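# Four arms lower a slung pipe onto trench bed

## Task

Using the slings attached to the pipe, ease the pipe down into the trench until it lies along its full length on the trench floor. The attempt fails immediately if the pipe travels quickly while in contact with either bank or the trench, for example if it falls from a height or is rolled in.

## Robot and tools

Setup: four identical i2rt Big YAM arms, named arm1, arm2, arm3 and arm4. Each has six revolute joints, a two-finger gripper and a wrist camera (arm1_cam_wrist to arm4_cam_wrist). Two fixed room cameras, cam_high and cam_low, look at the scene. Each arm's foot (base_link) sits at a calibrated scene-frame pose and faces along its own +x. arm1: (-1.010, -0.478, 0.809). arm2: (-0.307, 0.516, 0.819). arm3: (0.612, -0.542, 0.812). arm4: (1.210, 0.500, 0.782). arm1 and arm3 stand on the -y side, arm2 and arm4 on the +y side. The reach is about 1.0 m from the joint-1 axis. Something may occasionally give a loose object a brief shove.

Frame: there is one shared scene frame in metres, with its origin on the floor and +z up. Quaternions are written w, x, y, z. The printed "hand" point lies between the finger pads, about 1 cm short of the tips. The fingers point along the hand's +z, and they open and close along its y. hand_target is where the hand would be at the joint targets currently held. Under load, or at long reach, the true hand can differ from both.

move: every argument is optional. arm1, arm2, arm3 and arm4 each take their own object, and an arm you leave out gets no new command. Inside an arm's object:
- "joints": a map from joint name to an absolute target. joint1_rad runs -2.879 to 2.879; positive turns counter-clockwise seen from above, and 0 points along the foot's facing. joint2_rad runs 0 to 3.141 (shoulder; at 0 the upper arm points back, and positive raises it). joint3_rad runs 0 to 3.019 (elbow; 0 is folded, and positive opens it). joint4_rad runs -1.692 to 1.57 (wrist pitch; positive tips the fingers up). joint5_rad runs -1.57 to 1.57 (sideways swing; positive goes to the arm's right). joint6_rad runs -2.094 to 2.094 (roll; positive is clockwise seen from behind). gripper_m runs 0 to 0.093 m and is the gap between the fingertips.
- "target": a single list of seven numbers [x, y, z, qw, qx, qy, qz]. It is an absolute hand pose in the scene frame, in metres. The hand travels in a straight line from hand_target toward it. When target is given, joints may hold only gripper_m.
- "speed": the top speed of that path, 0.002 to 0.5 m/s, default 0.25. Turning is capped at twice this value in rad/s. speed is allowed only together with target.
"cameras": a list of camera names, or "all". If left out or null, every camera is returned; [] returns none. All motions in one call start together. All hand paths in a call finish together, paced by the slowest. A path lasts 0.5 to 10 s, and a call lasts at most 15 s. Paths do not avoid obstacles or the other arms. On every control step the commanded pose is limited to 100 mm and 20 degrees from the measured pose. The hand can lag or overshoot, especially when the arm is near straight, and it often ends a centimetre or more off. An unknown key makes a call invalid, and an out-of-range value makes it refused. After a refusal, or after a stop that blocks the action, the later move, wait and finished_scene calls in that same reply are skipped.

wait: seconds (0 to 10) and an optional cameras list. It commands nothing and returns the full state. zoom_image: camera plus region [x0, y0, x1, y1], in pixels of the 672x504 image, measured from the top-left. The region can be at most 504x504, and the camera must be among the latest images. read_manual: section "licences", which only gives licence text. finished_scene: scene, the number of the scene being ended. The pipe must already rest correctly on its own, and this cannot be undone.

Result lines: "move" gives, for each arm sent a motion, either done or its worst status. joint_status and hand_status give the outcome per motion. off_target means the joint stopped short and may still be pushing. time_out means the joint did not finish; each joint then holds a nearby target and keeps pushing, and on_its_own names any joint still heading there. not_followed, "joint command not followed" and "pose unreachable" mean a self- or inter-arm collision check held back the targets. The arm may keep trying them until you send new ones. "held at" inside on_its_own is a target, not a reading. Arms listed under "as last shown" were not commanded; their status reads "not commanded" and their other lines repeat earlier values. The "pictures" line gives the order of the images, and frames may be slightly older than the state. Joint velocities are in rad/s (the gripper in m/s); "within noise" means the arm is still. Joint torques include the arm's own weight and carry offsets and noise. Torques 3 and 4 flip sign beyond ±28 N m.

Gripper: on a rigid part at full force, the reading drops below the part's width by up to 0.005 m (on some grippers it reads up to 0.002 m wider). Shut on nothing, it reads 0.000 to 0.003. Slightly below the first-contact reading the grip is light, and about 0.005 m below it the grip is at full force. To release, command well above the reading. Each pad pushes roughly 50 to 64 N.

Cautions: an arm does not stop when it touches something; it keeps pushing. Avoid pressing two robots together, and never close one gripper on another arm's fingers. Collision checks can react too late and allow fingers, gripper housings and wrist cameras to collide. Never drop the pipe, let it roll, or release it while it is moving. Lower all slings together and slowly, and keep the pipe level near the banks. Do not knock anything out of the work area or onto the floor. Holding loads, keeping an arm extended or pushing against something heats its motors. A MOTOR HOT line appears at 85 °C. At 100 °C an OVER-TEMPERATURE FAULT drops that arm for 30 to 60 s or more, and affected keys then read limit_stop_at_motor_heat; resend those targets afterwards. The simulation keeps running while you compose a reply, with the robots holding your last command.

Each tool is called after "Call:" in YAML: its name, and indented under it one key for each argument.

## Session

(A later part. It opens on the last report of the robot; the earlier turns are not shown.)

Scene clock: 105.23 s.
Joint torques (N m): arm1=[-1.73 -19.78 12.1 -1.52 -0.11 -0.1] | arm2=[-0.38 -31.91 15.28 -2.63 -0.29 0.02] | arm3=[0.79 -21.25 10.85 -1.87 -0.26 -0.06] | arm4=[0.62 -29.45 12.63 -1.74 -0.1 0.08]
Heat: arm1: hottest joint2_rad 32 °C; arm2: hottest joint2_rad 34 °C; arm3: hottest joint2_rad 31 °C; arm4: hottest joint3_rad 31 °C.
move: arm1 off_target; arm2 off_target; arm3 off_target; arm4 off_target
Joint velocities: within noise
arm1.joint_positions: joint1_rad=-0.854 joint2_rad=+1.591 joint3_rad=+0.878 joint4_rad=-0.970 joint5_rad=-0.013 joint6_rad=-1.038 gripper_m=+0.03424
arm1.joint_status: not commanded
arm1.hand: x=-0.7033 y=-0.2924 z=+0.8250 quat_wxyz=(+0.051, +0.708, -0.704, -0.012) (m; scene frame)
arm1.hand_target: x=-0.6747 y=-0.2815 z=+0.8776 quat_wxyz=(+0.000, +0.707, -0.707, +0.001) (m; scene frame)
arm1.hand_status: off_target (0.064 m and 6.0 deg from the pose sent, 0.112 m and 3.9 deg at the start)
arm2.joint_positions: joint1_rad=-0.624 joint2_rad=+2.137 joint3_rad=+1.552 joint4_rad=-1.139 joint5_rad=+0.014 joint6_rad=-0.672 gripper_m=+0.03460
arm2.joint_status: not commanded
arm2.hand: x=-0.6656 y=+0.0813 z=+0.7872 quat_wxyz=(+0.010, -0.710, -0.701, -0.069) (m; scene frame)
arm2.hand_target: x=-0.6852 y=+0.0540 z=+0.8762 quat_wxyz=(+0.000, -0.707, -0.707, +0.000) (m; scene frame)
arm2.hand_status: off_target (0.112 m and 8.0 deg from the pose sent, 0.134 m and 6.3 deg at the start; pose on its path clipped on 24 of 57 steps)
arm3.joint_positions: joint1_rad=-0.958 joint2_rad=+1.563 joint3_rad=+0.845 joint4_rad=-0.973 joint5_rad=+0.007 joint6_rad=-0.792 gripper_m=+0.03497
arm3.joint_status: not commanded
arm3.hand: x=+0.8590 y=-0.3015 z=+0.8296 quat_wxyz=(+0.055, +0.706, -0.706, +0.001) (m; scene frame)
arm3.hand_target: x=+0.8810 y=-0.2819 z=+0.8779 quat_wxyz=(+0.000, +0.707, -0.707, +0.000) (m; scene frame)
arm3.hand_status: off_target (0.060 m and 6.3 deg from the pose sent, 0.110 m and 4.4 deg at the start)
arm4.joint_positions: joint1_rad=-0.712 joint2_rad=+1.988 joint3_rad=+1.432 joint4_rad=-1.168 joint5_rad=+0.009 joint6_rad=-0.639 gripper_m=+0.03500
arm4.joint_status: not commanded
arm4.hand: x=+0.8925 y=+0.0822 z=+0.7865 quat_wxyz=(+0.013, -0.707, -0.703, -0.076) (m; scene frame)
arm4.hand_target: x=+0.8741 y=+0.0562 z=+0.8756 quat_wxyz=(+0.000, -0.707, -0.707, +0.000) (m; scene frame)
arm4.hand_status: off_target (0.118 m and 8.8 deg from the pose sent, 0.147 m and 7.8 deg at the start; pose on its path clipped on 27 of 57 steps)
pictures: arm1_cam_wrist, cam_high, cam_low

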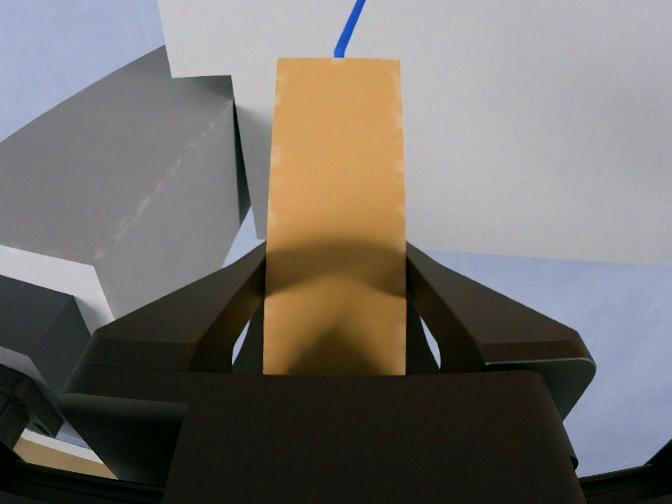

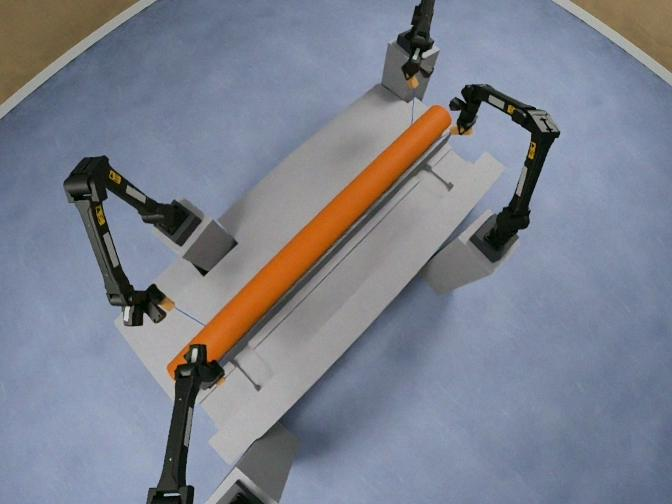

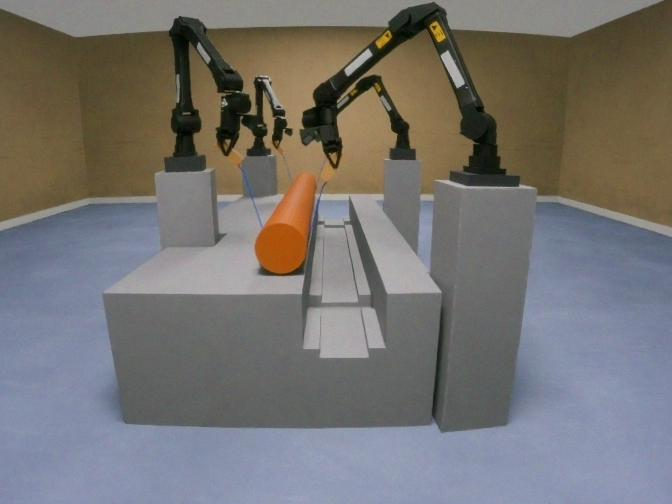

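Call:
move:
  arm1: {"target":[-0.655,-0.28,0.95,0,0.7071,-0.7071,0],"speed":0.06}
  arm2: {"target":[-0.70,0.045,0.97,0,0.7071,0.7071,0],"speed":0.06}
  arm3: {"target":[0.895,-0.27,0.95,0,0.7071,-0.7071,0],"speed":0.06}
  arm4: {"target":[0.86,0.045,0.97,0,0.7071,0.7071,0],"speed":0.06}
  cameras: ["cam_low","cam_high","arm1_cam_wrist"]

Scene clock: 115.03 s.
Joint torques (N m): arm1=[-3.02 -19.6 14.3 -1.63 0.01 -0.23] | arm2=[-0.79 -33.08 13.87 -2.61 -0.27 -0.06] | arm3=[0.62 -22.95 13.05 -2.1 -0.23 -0.08] | arm4=[0.21 -31.56 10.13 -1.65 -0.07 0.02]
Heat: arm1: hottest joint2_rad 32 °C; arm2: hottest joint2_rad 38 °C; arm3: hottest joint2_rad 31 °C; arm4: hottest joint3_rad 34 °C.
move: arm1 off_target; arm2 off_target; arm3 off_target; arm4 off_target
Joint velocities: within noise
arm1.joint_positions: joint1_rad=-0.866 joint2_rad=+1.545 joint3_rad=+1.007 joint4_rad=-1.168 joint5_rad=-0.013 joint6_rad=-1.045 gripper_m=+0.03424
arm1.joint_status: not commanded
arm1.hand: x=-0.6885 y=-0.2876 z=+0.8829 quat_wxyz=(+0.062, +0.705, -0.706, -0.016) (m; scene frame)
arm1.hand_target: x=-0.6594 y=-0.2821 z=+0.9472 quat_wxyz=(+0.000, +0.707, -0.707, +0.002) (m; scene frame)
arm1.hand_status: off_target (0.075 m and 7.4 deg from the pose sent, 0.135 m and 6.0 deg at the start)
arm2.joint_positions: joint1_rad=-0.624 joint2_rad=+2.107 joint3_rad=+1.552 joint4_rad=-1.166 joint5_rad=+0.014 joint6_rad=-0.671 gripper_m=+0.03459
arm2.joint_status: not commanded
arm2.hand: x=-0.6646 y=+0.0829 z=+0.8047 quat_wxyz=(+0.010, -0.710, -0.701, -0.067) (m; scene frame)
arm2.hand_target: x=-0.6816 y=+0.0652 z=+0.8956 quat_wxyz=(+0.001, -0.707, -0.707, +0.000) (m; scene frame)
arm2.hand_status: off_target (0.173 m and 7.8 deg from the pose sent, 0.189 m and 8.0 deg at the start; pose on its path clipped on 63 of 66 steps)
arm3.joint_positions: joint1_rad=-0.958 joint2_rad=+1.525 joint3_rad=+0.973 joint4_rad=-1.168 joint5_rad=+0.007 joint6_rad=-0.790 gripper_m=+0.03497
arm3.joint_status: not commanded
arm3.hand: x=+0.8700 y=-0.2911 z=+0.8837 quat_wxyz=(+0.070, +0.705, -0.706, +0.001) (m; scene frame)
arm3.hand_target: x=+0.8916 y=-0.2732 z=+0.9471 quat_wxyz=(+0.000, +0.707, -0.707, +0.001) (m; scene frame)
arm3.hand_status: off_target (0.074 m and 8.1 deg from the pose sent, 0.129 m and 6.3 deg at the start)
arm4.joint_positions: joint1_rad=-0.711 joint2_rad=+1.984 joint3_rad=+1.432 joint4_rad=-1.168 joint5_rad=+0.009 joint6_rad=-0.639 gripper_m=+0.03500
arm4.joint_status: not commanded
arm4.hand: x=+0.8925 y=+0.0816 z=+0.7886 quat_wxyz=(+0.013, -0.707, -0.703, -0.074) (m; scene frame)
arm4.hand_target: x=+0.8784 y=+0.0662 z=+0.8794 quat_wxyz=(+0.001, -0.707, -0.707, +0.000) (m; scene frame)
arm4.hand_status: off_target (0.188 m and 8.6 deg from the pose sent, 0.190 m and 8.8 deg at the start; pose on its path clipped on 63 of 66 steps)
pictures: arm1_cam_wrist, cam_high, cam_low

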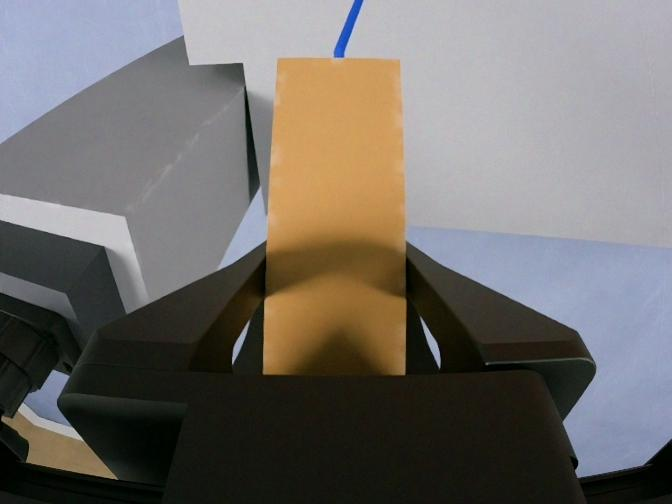

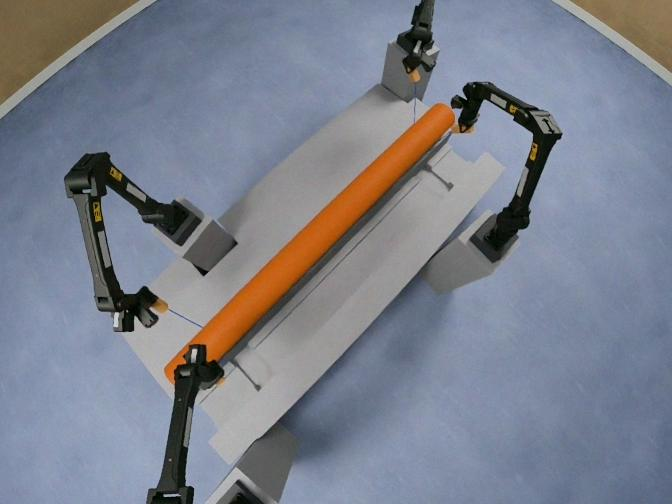

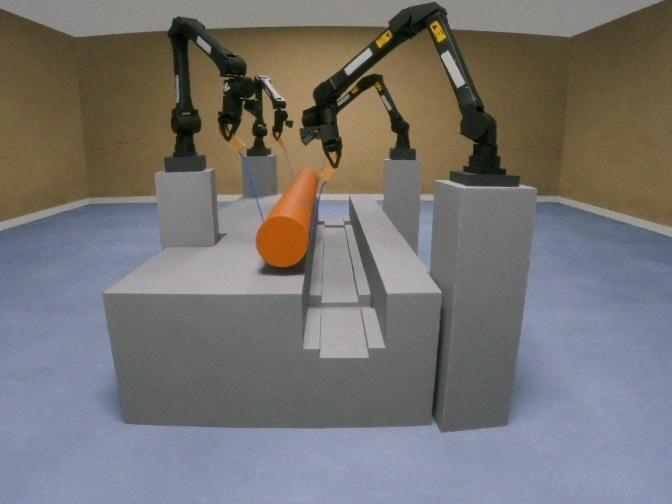

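Call:
move:
  arm1: {"target":[-0.659,-0.18,0.965,0,0.7071,-0.7071,0],"speed":0.06}
  arm2: {"target":[-0.682,0.165,0.90,0,0.7071,0.7071,0],"speed":0.06}
  arm3: {"target":[0.892,-0.17,0.965,0,0.7071,-0.7071,0],"speed":0.06}
  arm4: {"target":[0.878,0.165,0.90,0,0.7071,0.7071,0],"speed":0.06}
  cameras: ["cam_low","cam_high"]

Call:
move:
  arm1: {"target":[-0.659,-0.07,0.98,0,0.7071,-0.7071,0],"speed":0.06}
  arm2: {"target":[-0.682,0.275,0.885,0,0.7071,0.7071,0],"speed":0.06}
  arm3: {"target":[0.892,-0.06,0.98,0,0.7071,-0.7071,0],"speed":0.06}
  arm4: {"target":[0.878,0.275,0.885,0,0.7071,0.7071,0],"speed":0.06}
  cameras: ["cam_low","cam_high","arm4_cam_wrist","arm2_cam_wrist"]

Scene clock: 122.67 s.
Joint torques (N m): arm1=[-0.97 -18.84 15.43 -1.47 -0.02 -0.05] | arm2=[-2.55 -27.63 10.85 -1.32 -0.18 -0.1] | arm3=[1.08 -23.88 13.56 -1.85 -0.17 -0.02] | arm4=[-1.03 -26.87 8.81 -1.05 0.03 -0.16]
Heat: arm1: hottest joint3_rad 34 °C; arm2: hottest joint2_rad 38 °C; arm3: hottest joint2_rad 31 °C; arm4: hottest joint3_rad 35 °C.
move: arm1 off_target; arm2 off_target; arm3 off_target; arm4 off_target
Joint velocities: within noise
arm1.joint_positions: joint1_rad=-0.692 joint2_rad=+1.628 joint3_rad=+1.179 joint4_rad=-1.233 joint5_rad=-0.016 joint6_rad=-0.872 gripper_m=+0.03424
arm1.joint_status: not commanded
arm1.hand: x=-0.6861 y=-0.1995 z=+0.9053 quat_wxyz=(+0.053, +0.706, -0.706, -0.005) (m; scene frame)
arm1.hand_target: x=-0.6627 y=-0.1831 z=+0.9641 quat_wxyz=(-0.001, +0.707, -0.707, +0.001) (m; scene frame)
arm1.hand_status: off_target (0.068 m and 6.1 deg from the pose sent, 0.138 m and 7.4 deg at the start)
arm2.joint_positions: joint1_rad=-0.725 joint2_rad=+1.900 joint3_rad=+1.316 joint4_rad=-1.113 joint5_rad=+0.015 joint6_rad=-0.790 gripper_m=+0.03459
arm2.joint_status: not commanded
arm2.hand: x=-0.6601 y=+0.1678 z=+0.8386 quat_wxyz=(+0.002, -0.704, -0.708, -0.056) (m; scene frame)
arm2.hand_target: x=-0.6801 y=+0.1664 z=+0.8973 quat_wxyz=(+0.001, -0.707, -0.707, +0.000) (m; scene frame)
arm2.hand_status: off_target (0.065 m and 6.4 deg from the pose sent, 0.127 m and 7.8 deg at the start)
arm3.joint_positions: joint1_rad=-0.804 joint2_rad=+1.668 joint3_rad=+1.207 joint4_rad=-1.238 joint5_rad=+0.003 joint6_rad=-0.639 gripper_m=+0.03497
arm3.joint_status: not commanded
arm3.hand: x=+0.8731 y=-0.1932 z=+0.9032 quat_wxyz=(+0.059, +0.706, -0.706, +0.009) (m; scene frame)
arm3.hand_target: x=+0.8893 y=-0.1736 z=+0.9639 quat_wxyz=(-0.001, +0.707, -0.707, +0.000) (m; scene frame)
arm3.hand_status: off_target (0.069 m and 6.8 deg from the pose sent, 0.148 m and 8.1 deg at the start)
arm4.joint_positions: joint1_rad=-0.821 joint2_rad=+1.766 joint3_rad=+1.218 joint4_rad=-1.155 joint5_rad=+0.008 joint6_rad=-0.748 gripper_m=+0.03500
arm4.joint_status: not commanded
arm4.hand: x=+0.8958 y=+0.1695 z=+0.8275 quat_wxyz=(+0.004, -0.708, -0.703, -0.066) (m; scene frame)
arm4.hand_target: x=+0.8803 y=+0.1668 z=+0.8953 quat_wxyz=(+0.002, -0.707, -0.707, +0.000) (m; scene frame)
arm4.hand_status: off_target (0.075 m and 7.6 deg from the pose sent, 0.140 m and 8.6 deg at the start)
pictures: cam_high, cam_low

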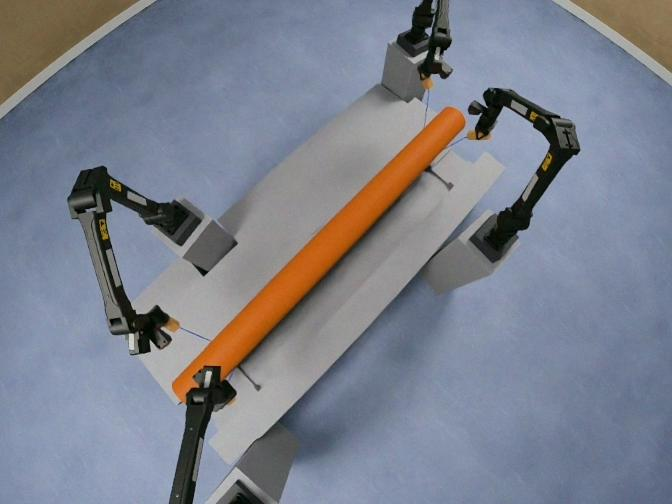

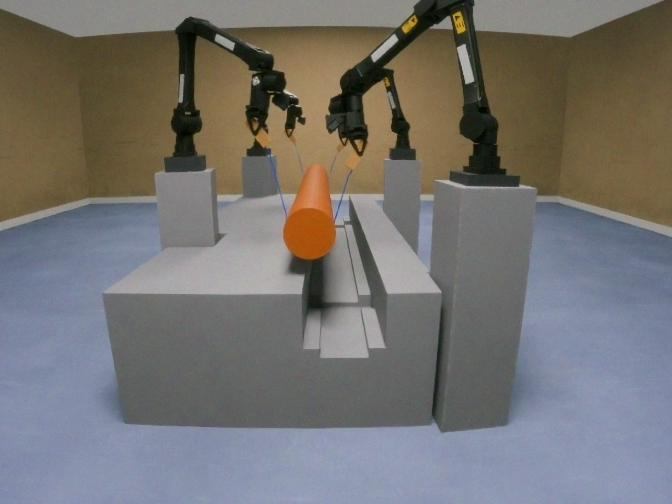

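Scene clock: 125.53 s.
Joint torques (N m): arm1=[-1.2 -24.18 16.16 -1.4 -0.01 -0.06] | arm2=[-2.67 -22.95 10.04 -1.21 -0.12 -0.08] | arm3=[0.91 -29.98 14.12 -1.98 -0.2 0.01] | arm4=[-1.08 -22.01 8.84 -0.88 0.03 -0.17]
Heat: arm1: hottest joint3_rad 36 °C; arm2: hottest joint2_rad 38 °C; arm3: hottest joint2_rad 32 °C; arm4: hottest joint3_rad 35 °C.
move: arm1 off_target; arm2 off_target; arm3 off_target; arm4 off_target
Joint velocities: within noise
arm1.joint_positions: joint1_rad=-0.533 joint2_rad=+1.822 joint3_rad=+1.442 joint4_rad=-1.319 joint5_rad=-0.016 joint6_rad=-0.716 gripper_m=+0.03424
arm1.joint_status: not commanded
arm1.hand: x=-0.6838 y=-0.0932 z=+0.9047 quat_wxyz=(+0.063, +0.707, -0.705, +0.005) (m; scene frame)
arm1.hand_target: x=-0.6635 y=-0.0752 z=+0.9788 quat_wxyz=(-0.001, +0.707, -0.707, +0.000) (m; scene frame)
arm1.hand_status: off_target (0.083 m and 7.2 deg from the pose sent, 0.152 m and 6.1 deg at the start)
arm2.joint_positions: joint1_rad=-0.902 joint2_rad=+1.743 joint3_rad=+1.088 joint4_rad=-1.025 joint5_rad=+0.015 joint6_rad=-0.970 gripper_m=+0.03459
arm2.joint_status: not commanded
arm2.hand: x=-0.6617 y=+0.2737 z=+0.8391 quat_wxyz=(-0.008, -0.704, -0.709, -0.048) (m; scene frame)
arm2.hand_target: x=-0.6806 y=+0.2755 z=+0.8831 quat_wxyz=(+0.001, -0.707, -0.707, +0.000) (m; scene frame)
arm2.hand_status: off_target (0.050 m and 5.6 deg from the pose sent, 0.119 m and 6.4 deg at the start)
arm3.joint_positions: joint1_rad=-0.685 joint2_rad=+1.903 joint3_rad=+1.531 joint4_rad=-1.344 joint5_rad=+0.003 joint6_rad=-0.523 gripper_m=+0.03497
arm3.joint_status: not commanded
arm3.hand: x=+0.8759 y=-0.0840 z=+0.9017 quat_wxyz=(+0.065, +0.707, -0.704, +0.018) (m; scene frame)
arm3.hand_target: x=+0.8888 y=-0.0654 z=+0.9783 quat_wxyz=(-0.001, +0.707, -0.707, +0.000) (m; scene frame)
arm3.hand_status: off_target (0.084 m and 7.7 deg from the pose sent, 0.155 m and 6.8 deg at the start)
arm4.joint_positions: joint1_rad=-1.015 joint2_rad=+1.591 joint3_rad=+0.992 joint4_rad=-1.091 joint5_rad=+0.007 joint6_rad=-0.941 gripper_m=+0.03500
arm4.joint_status: not commanded
arm4.hand: x=+0.8967 y=+0.2779 z=+0.8294 quat_wxyz=(-0.008, -0.708, -0.703, -0.060) (m; scene frame)
arm4.hand_target: x=+0.8799 y=+0.2759 z=+0.8815 quat_wxyz=(+0.002, -0.707, -0.707, +0.000) (m; scene frame)
arm4.hand_status: off_target (0.059 m and 7.0 deg from the pose sent, 0.121 m and 7.6 deg at the start)
pictures: arm2_cam_wrist, arm4_cam_wrist, cam_high, cam_low

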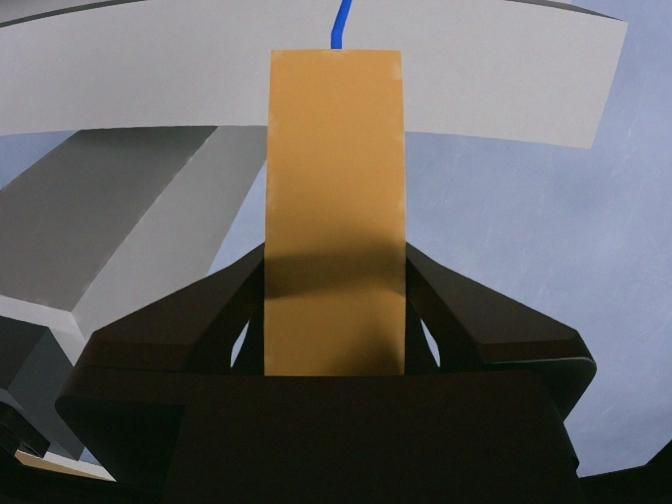

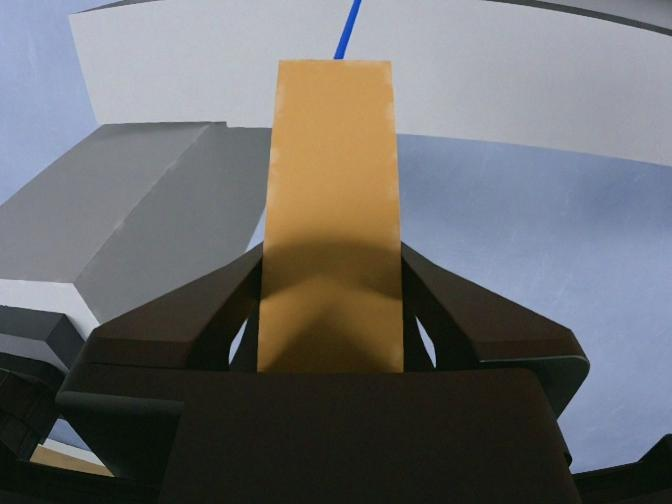

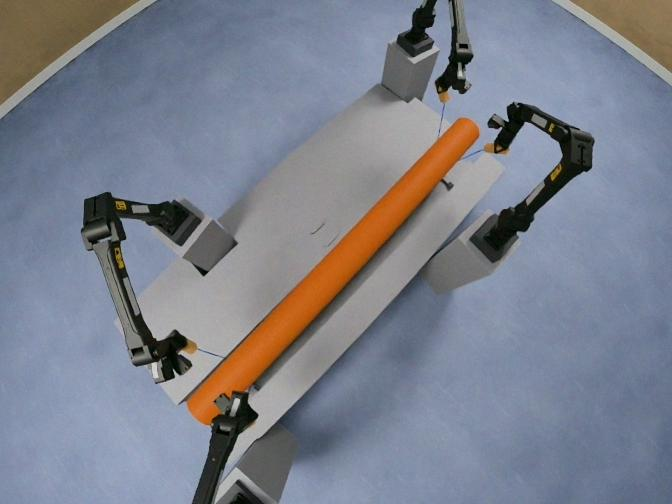

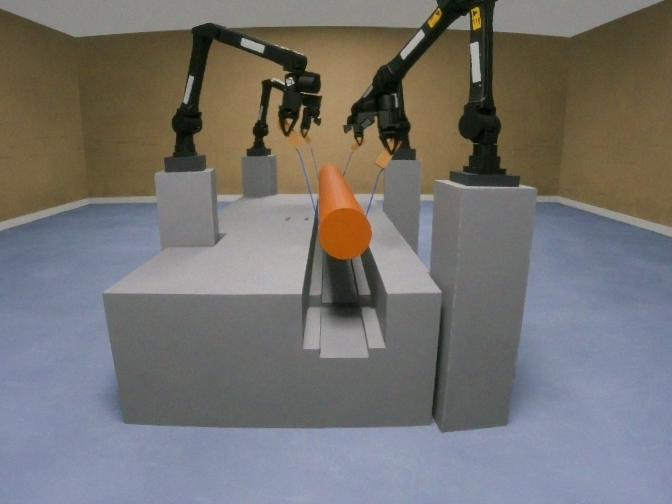

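Call:
move:
  arm1: {"target":[-0.663,-0.075,0.80,0,0.7071,-0.7071,0],"speed":0.08}
  arm2: {"target":[-0.681,0.275,0.71,0,0.7071,0.7071,0],"speed":0.08}
  arm3: {"target":[0.889,-0.065,0.80,0,0.7071,-0.7071,0],"speed":0.08}
  arm4: {"target":[0.880,0.275,0.71,0,0.7071,0.7071,0],"speed":0.08}
  cameras: ["cam_low","cam_high"]

Scene clock: 132.33 s.
Joint torques (N m): arm1=[-1.03 -25.41 8.5 -0.21 -0.04 -0.03] | arm2=[-3.19 -21.54 5.81 -0.85 -0.17 -0.04] | arm3=[0.85 -30.86 7.82 -0.73 -0.18 0] | arm4=[-1.08 -20.25 4.64 -0.57 -0.01 -0.11]
Heat: arm1: hottest joint3_rad 39 °C; arm2: hottest joint2_rad 38 °C; arm3: hottest joint3_rad 34 °C; arm4: hottest joint3_rad 34 °C.
move: arm1 off_target; arm2 off_target; arm3 off_target; arm4 off_target
Joint velocities: within noise
arm1.joint_positions: joint1_rad=-0.531 joint2_rad=+2.013 joint3_rad=+1.282 joint4_rad=-0.931 joint5_rad=-0.016 joint6_rad=-0.715 gripper_m=+0.03424
arm1.joint_status: not commanded
arm1.hand: x=-0.6811 y=-0.0923 z=+0.7536 quat_wxyz=(+0.045, +0.708, -0.705, +0.003) (m; scene frame)
arm1.hand_target: x=-0.6641 y=-0.0763 z=+0.7990 quat_wxyz=(+0.000, +0.707, -0.707, +0.000) (m; scene frame)
arm1.hand_status: off_target (0.053 m and 5.1 deg from the pose sent, 0.108 m and 7.2 deg at the start)
arm2.joint_positions: joint1_rad=-0.904 joint2_rad=+2.042 joint3_rad=+0.989 joint4_rad=-0.583 joint5_rad=+0.015 joint6_rad=-0.980 gripper_m=+0.03459
arm2.joint_status: not commanded
arm2.hand: x=-0.6600 y=+0.2730 z=+0.6840 quat_wxyz=(-0.004, -0.701, -0.712, -0.027) (m; scene frame)
arm2.hand_target: x=-0.6804 y=+0.2753 z=+0.7090 quat_wxyz=(+0.001, -0.707, -0.707, +0.000) (m; scene frame)
arm2.hand_status: off_target (0.033 m and 3.2 deg from the pose sent, 0.131 m and 5.6 deg at the start)
arm3.joint_positions: joint1_rad=-0.685 joint2_rad=+2.079 joint3_rad=+1.358 joint4_rad=-0.954 joint5_rad=+0.003 joint6_rad=-0.522 gripper_m=+0.03497
arm3.joint_status: not commanded
arm3.hand: x=+0.8749 y=-0.0851 z=+0.7489 quat_wxyz=(+0.045, +0.707, -0.706, +0.013) (m; scene frame)
arm3.hand_target: x=+0.8880 y=-0.0665 z=+0.7987 quat_wxyz=(+0.000, +0.707, -0.707, +0.000) (m; scene frame)
arm3.hand_status: off_target (0.057 m and 5.4 deg from the pose sent, 0.104 m and 7.7 deg at the start)
arm4.joint_positions: joint1_rad=-1.015 joint2_rad=+1.882 joint3_rad=+0.846 joint4_rad=-0.603 joint5_rad=+0.007 joint6_rad=-0.947 gripper_m=+0.03499
arm4.joint_status: not commanded
arm4.hand: x=+0.9000 y=+0.2794 z=+0.6773 quat_wxyz=(-0.004, -0.707, -0.706, -0.035) (m; scene frame)
arm4.hand_target: x=+0.8806 y=+0.2754 z=+0.7082 quat_wxyz=(+0.001, -0.707, -0.707, +0.000) (m; scene frame)
arm4.hand_status: off_target (0.039 m and 4.0 deg from the pose sent, 0.121 m and 7.0 deg at the start)
pictures: cam_high, cam_low

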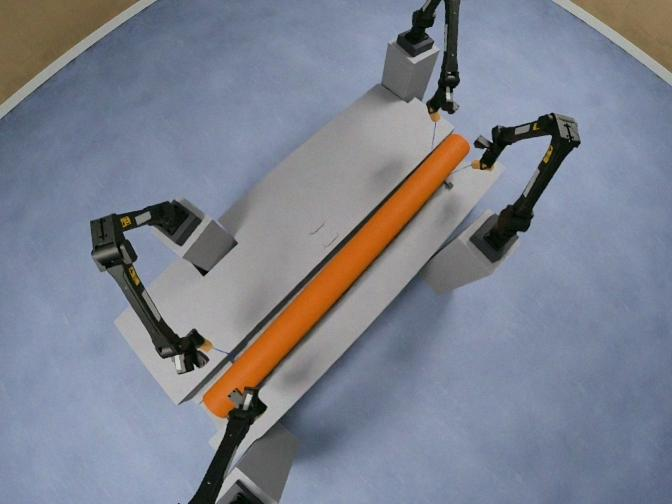

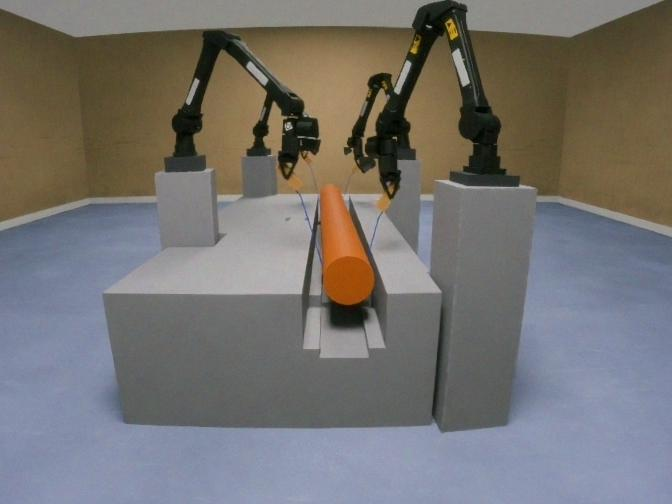

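Call:
move:
  arm1: {"target":[-0.663,-0.085,0.645,0,0.7071,-0.7071,0],"speed":0.045}
  arm2: {"target":[-0.681,0.265,0.565,0,0.7071,0.7071,0],"speed":0.045}
  arm3: {"target":[0.889,-0.075,0.645,0,0.7071,-0.7071,0],"speed":0.045}
  arm4: {"target":[0.880,0.265,0.565,0,0.7071,0.7071,0],"speed":0.045}

Scene clock: 140.00 s.
Joint torques (N m): arm1=[-2.02 -22.59 5.68 0.01 0.25 -0.13] | arm2=[-1.96 -19.78 4.82 -0.36 -0.22 0.12] | arm3=[0.32 -24.35 5.72 0.27 -0.18 -0.06] | arm4=[-0.03 -16.38 3.51 0.38 0.18 0.1]
Heat: arm1: hottest joint3_rad 38 °C; arm2: hottest joint2_rad 37 °C; arm3: hottest joint2_rad 35 °C; arm4: hottest joint3_rad 33 °C.
move: arm1 off_target; arm2 off_target; arm3 off_target; arm4 off_target
Joint velocities: within noise
arm1.joint_positions: joint1_rad=-0.529 joint2_rad=+2.250 joint3_rad=+1.248 joint4_rad=-0.607 joint5_rad=-0.022 joint6_rad=-0.713 gripper_m=+0.03424
arm1.joint_status: not commanded
arm1.hand: x=-0.6795 y=-0.0908 z=+0.6250 quat_wxyz=(+0.018, +0.709, -0.705, -0.001) (m; scene frame)
arm1.hand_target: x=-0.6632 y=-0.0853 z=+0.6448 quat_wxyz=(+0.000, +0.707, -0.707, +0.000) (m; scene frame)
arm1.hand_status: off_target (0.027 m and 2.1 deg from the pose sent, 0.110 m and 5.1 deg at the start)
arm2.joint_positions: joint1_rad=-0.904 joint2_rad=+2.373 joint3_rad=+1.062 joint4_rad=-0.317 joint5_rad=+0.015 joint6_rad=-0.980 gripper_m=+0.03459
arm2.joint_status: not commanded
arm2.hand: x=-0.6587 y=+0.2719 z=+0.5543 quat_wxyz=(-0.003, -0.702, -0.712, -0.023) (m; scene frame)
arm2.hand_target: x=-0.6808 y=+0.2653 z=+0.5653 quat_wxyz=(+0.000, -0.707, -0.707, +0.000) (m; scene frame)
arm2.hand_status: off_target (0.026 m and 2.8 deg from the pose sent, 0.121 m and 3.2 deg at the start)
arm3.joint_positions: joint1_rad=-0.688 joint2_rad=+2.265 joint3_rad=+1.317 joint4_rad=-0.659 joint5_rad=+0.003 joint6_rad=-0.526 gripper_m=+0.03497
arm3.joint_status: not commanded
arm3.hand: x=+0.8782 y=-0.0818 z=+0.6392 quat_wxyz=(+0.013, +0.708, -0.706, +0.004) (m; scene frame)
arm3.hand_target: x=+0.8889 y=-0.0751 z=+0.6452 quat_wxyz=(+0.000, +0.707, -0.707, +0.000) (m; scene frame)
arm3.hand_status: off_target (0.014 m and 1.5 deg from the pose sent, 0.105 m and 5.4 deg at the start)
arm4.joint_positions: joint1_rad=-1.012 joint2_rad=+2.215 joint3_rad=+0.886 joint4_rad=-0.283 joint5_rad=+0.000 joint6_rad=-0.947 gripper_m=+0.03499
arm4.joint_status: not commanded
arm4.hand: x=+0.8984 y=+0.2746 z=+0.5570 quat_wxyz=(-0.006, -0.707, -0.707, -0.021) (m; scene frame)
arm4.hand_target: x=+0.8803 y=+0.2651 z=+0.5654 quat_wxyz=(+0.000, -0.707, -0.707, +0.000) (m; scene frame)
arm4.hand_status: off_target (0.022 m and 2.5 deg from the pose sent, 0.115 m and 4.0 deg at the start)
pictures: arm1_cam_wrist, arm2_cam_wrist, arm3_cam_wrist, arm4_cam_wrist, cam_high, cam_low

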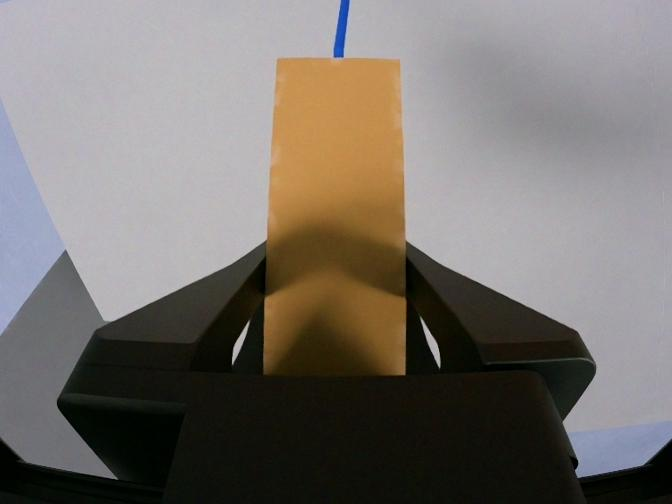

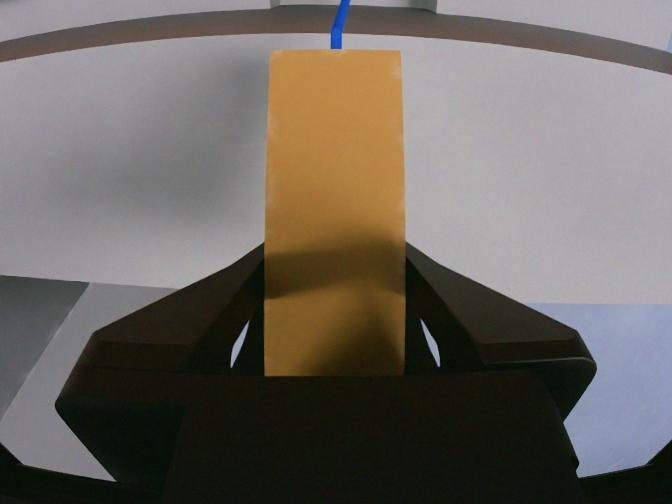

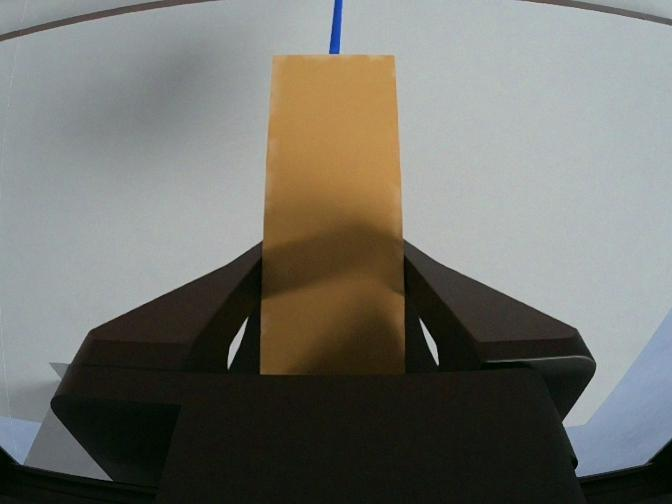

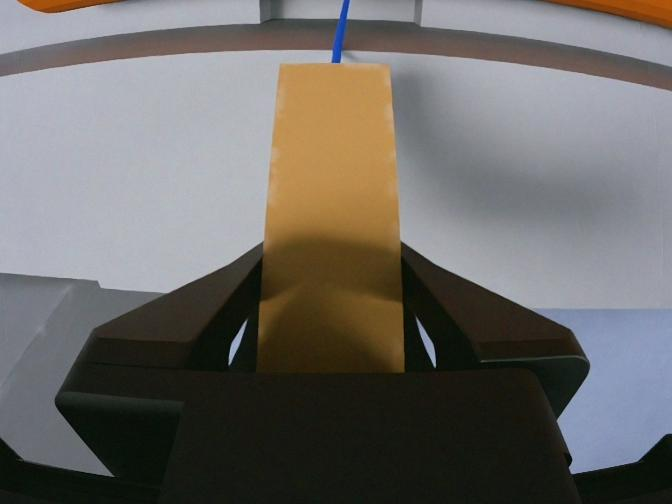

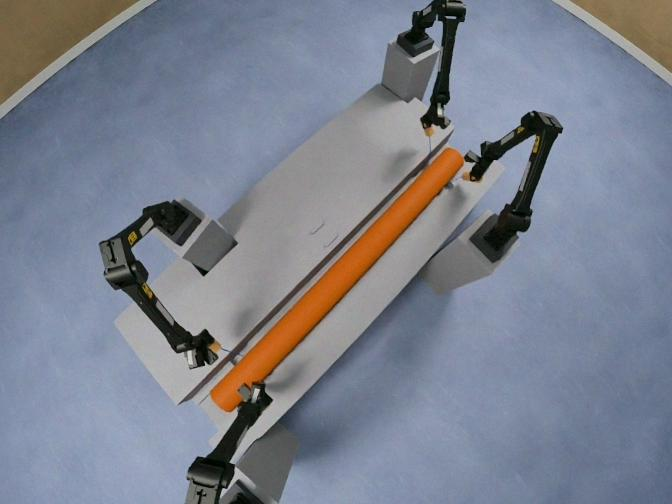

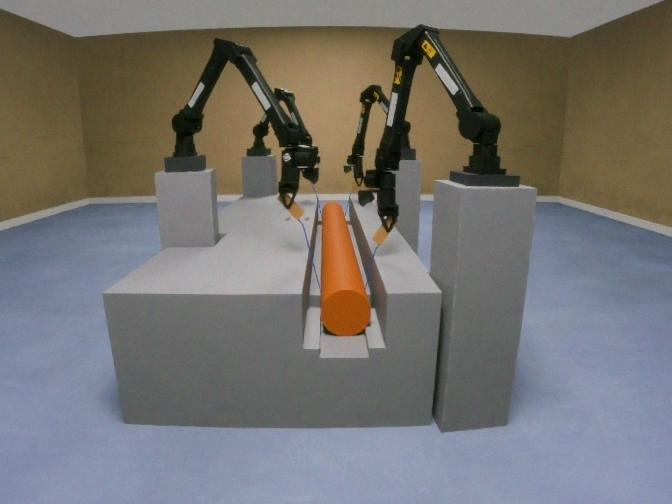

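Call:
move:
  arm1: {"target":[-0.670,-0.095,0.575,0,0.7071,-0.7071,0],"speed":0.05}
  arm2: {"target":[-0.670,0.270,0.52,0,0.7071,0.7071,0],"speed":0.05}
  arm3: {"target":[0.885,-0.085,0.575,0,0.7071,-0.7071,0],"speed":0.05}
  arm4: {"target":[0.890,0.270,0.52,0,0.7071,0.7071,0],"speed":0.05}

Scene clock: 144.77 s.
Joint torques (N m): arm1=[-0.62 -18.73 5.12 1.06 -0.01 -0.1] | arm2=[-1.61 -17.55 4.07 0.05 -0.23 0.14] | arm3=[0.32 -23 5.2 0.43 -0.18 -0.07] | arm4=[0.32 -12.69 3.08 1.29 0.08 0.15]
Heat: arm1: hottest joint3_rad 37 °C; arm2: hottest joint2_rad 37 °C; arm3: hottest joint2_rad 35 °C; arm4: hottest joint3_rad 33 °C.
move: arm1 off_target; arm2 off_target; arm3 off_target; arm4 off_target
Joint velocities: within noise
arm1.joint_positions: joint1_rad=-0.537 joint2_rad=+2.330 joint3_rad=+1.248 joint4_rad=-0.491 joint5_rad=-0.019 joint6_rad=-0.714 gripper_m=+0.03423
arm1.joint_status: not commanded
arm1.hand: x=-0.6743 y=-0.0929 z=+0.5853 quat_wxyz=(+0.000, +0.707, -0.707, -0.001) (m; scene frame)
arm1.hand_target: x=-0.6702 y=-0.0952 z=+0.5752 quat_wxyz=(+0.000, +0.707, -0.707, +0.000) (m; scene frame)
arm1.hand_status: off_target (0.011 m and 0.1 deg from the pose sent, 0.051 m and 2.1 deg at the start)
arm2.joint_positions: joint1_rad=-0.904 joint2_rad=+2.456 joint3_rad=+1.079 joint4_rad=-0.233 joint5_rad=+0.015 joint6_rad=-0.980 gripper_m=+0.03459
arm2.joint_status: not commanded
arm2.hand: x=-0.6562 y=+0.2733 z=+0.5213 quat_wxyz=(-0.001, -0.702, -0.712, -0.014) (m; scene frame)
arm2.hand_target: x=-0.6699 y=+0.2701 z=+0.5204 quat_wxyz=(+0.000, -0.707, -0.707, +0.000) (m; scene frame)
arm2.hand_status: off_target (0.014 m and 1.8 deg from the pose sent, 0.036 m and 2.8 deg at the start)
arm3.joint_positions: joint1_rad=-0.693 joint2_rad=+2.387 joint3_rad=+1.317 joint4_rad=-0.530 joint5_rad=+0.003 joint6_rad=-0.530 gripper_m=+0.03497
arm3.joint_status: not commanded
arm3.hand: x=+0.8759 y=-0.0907 z=+0.5769 quat_wxyz=(+0.009, +0.708, -0.706, +0.003) (m; scene frame)
arm3.hand_target: x=+0.8849 y=-0.0851 z=+0.5752 quat_wxyz=(+0.000, +0.707, -0.707, +0.000) (m; scene frame)
arm3.hand_status: off_target (0.011 m and 1.1 deg from the pose sent, 0.065 m and 1.5 deg at the start)
arm4.joint_positions: joint1_rad=-1.012 joint2_rad=+2.292 joint3_rad=+0.896 joint4_rad=-0.198 joint5_rad=+0.003 joint6_rad=-0.947 gripper_m=+0.03499
arm4.joint_status: not commanded
arm4.hand: x=+0.8990 y=+0.2754 z=+0.5292 quat_wxyz=(-0.003, -0.707, -0.708, -0.012) (m; scene frame)
arm4.hand_target: x=+0.8903 y=+0.2702 z=+0.5205 quat_wxyz=(+0.000, -0.707, -0.707, +0.000) (m; scene frame)
arm4.hand_status: off_target (0.014 m and 1.4 deg from the pose sent, 0.038 m and 2.5 deg at the start)
pictures: arm1_cam_wrist, arm2_cam_wrist, arm3_cam_wrist, arm4_cam_wrist, cam_high, cam_low

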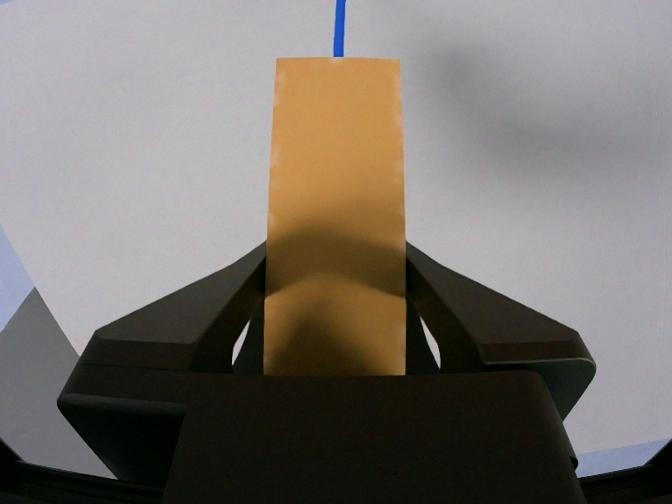

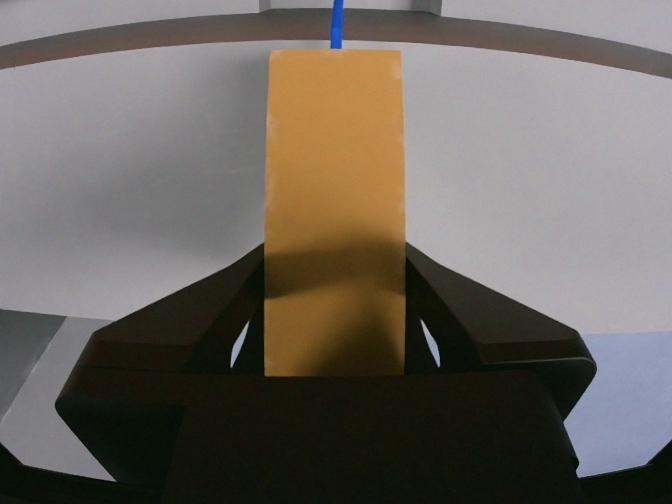

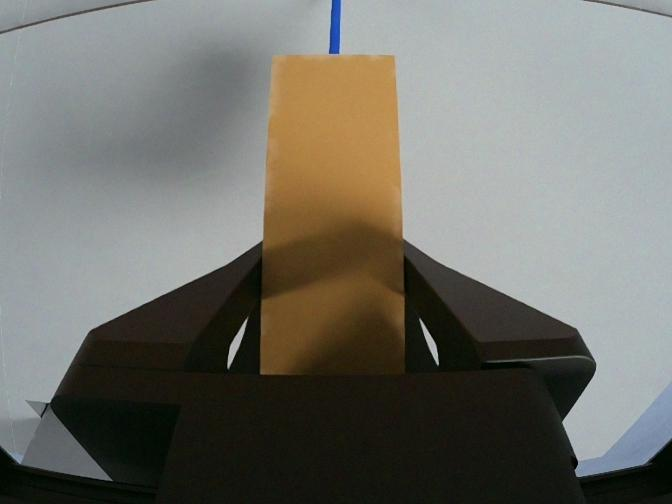

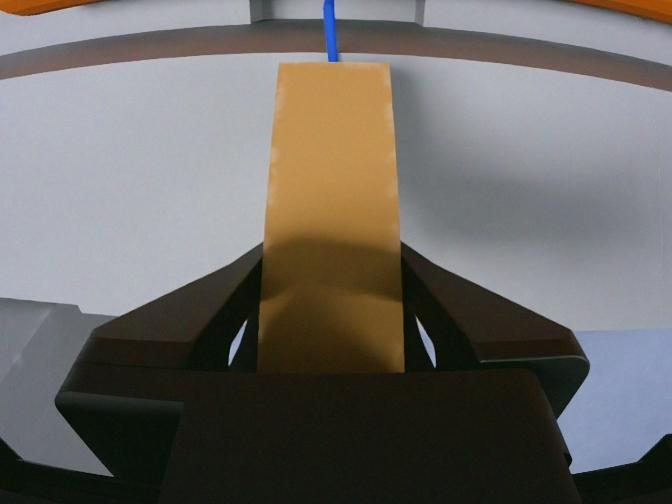

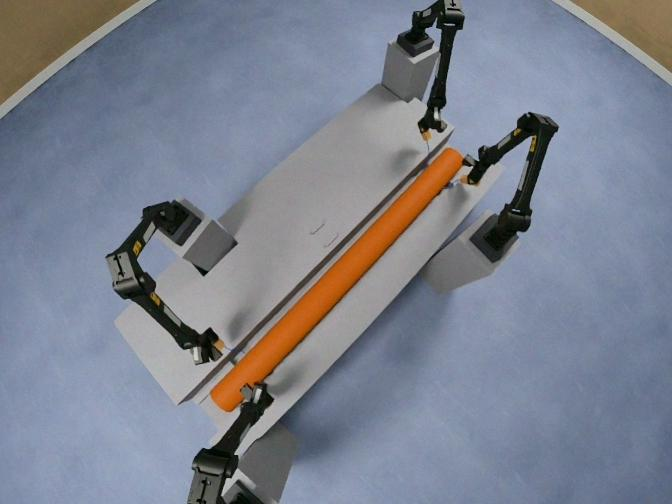

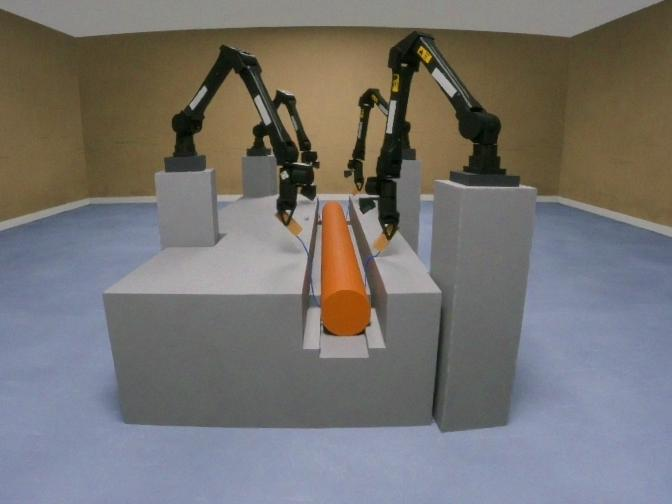

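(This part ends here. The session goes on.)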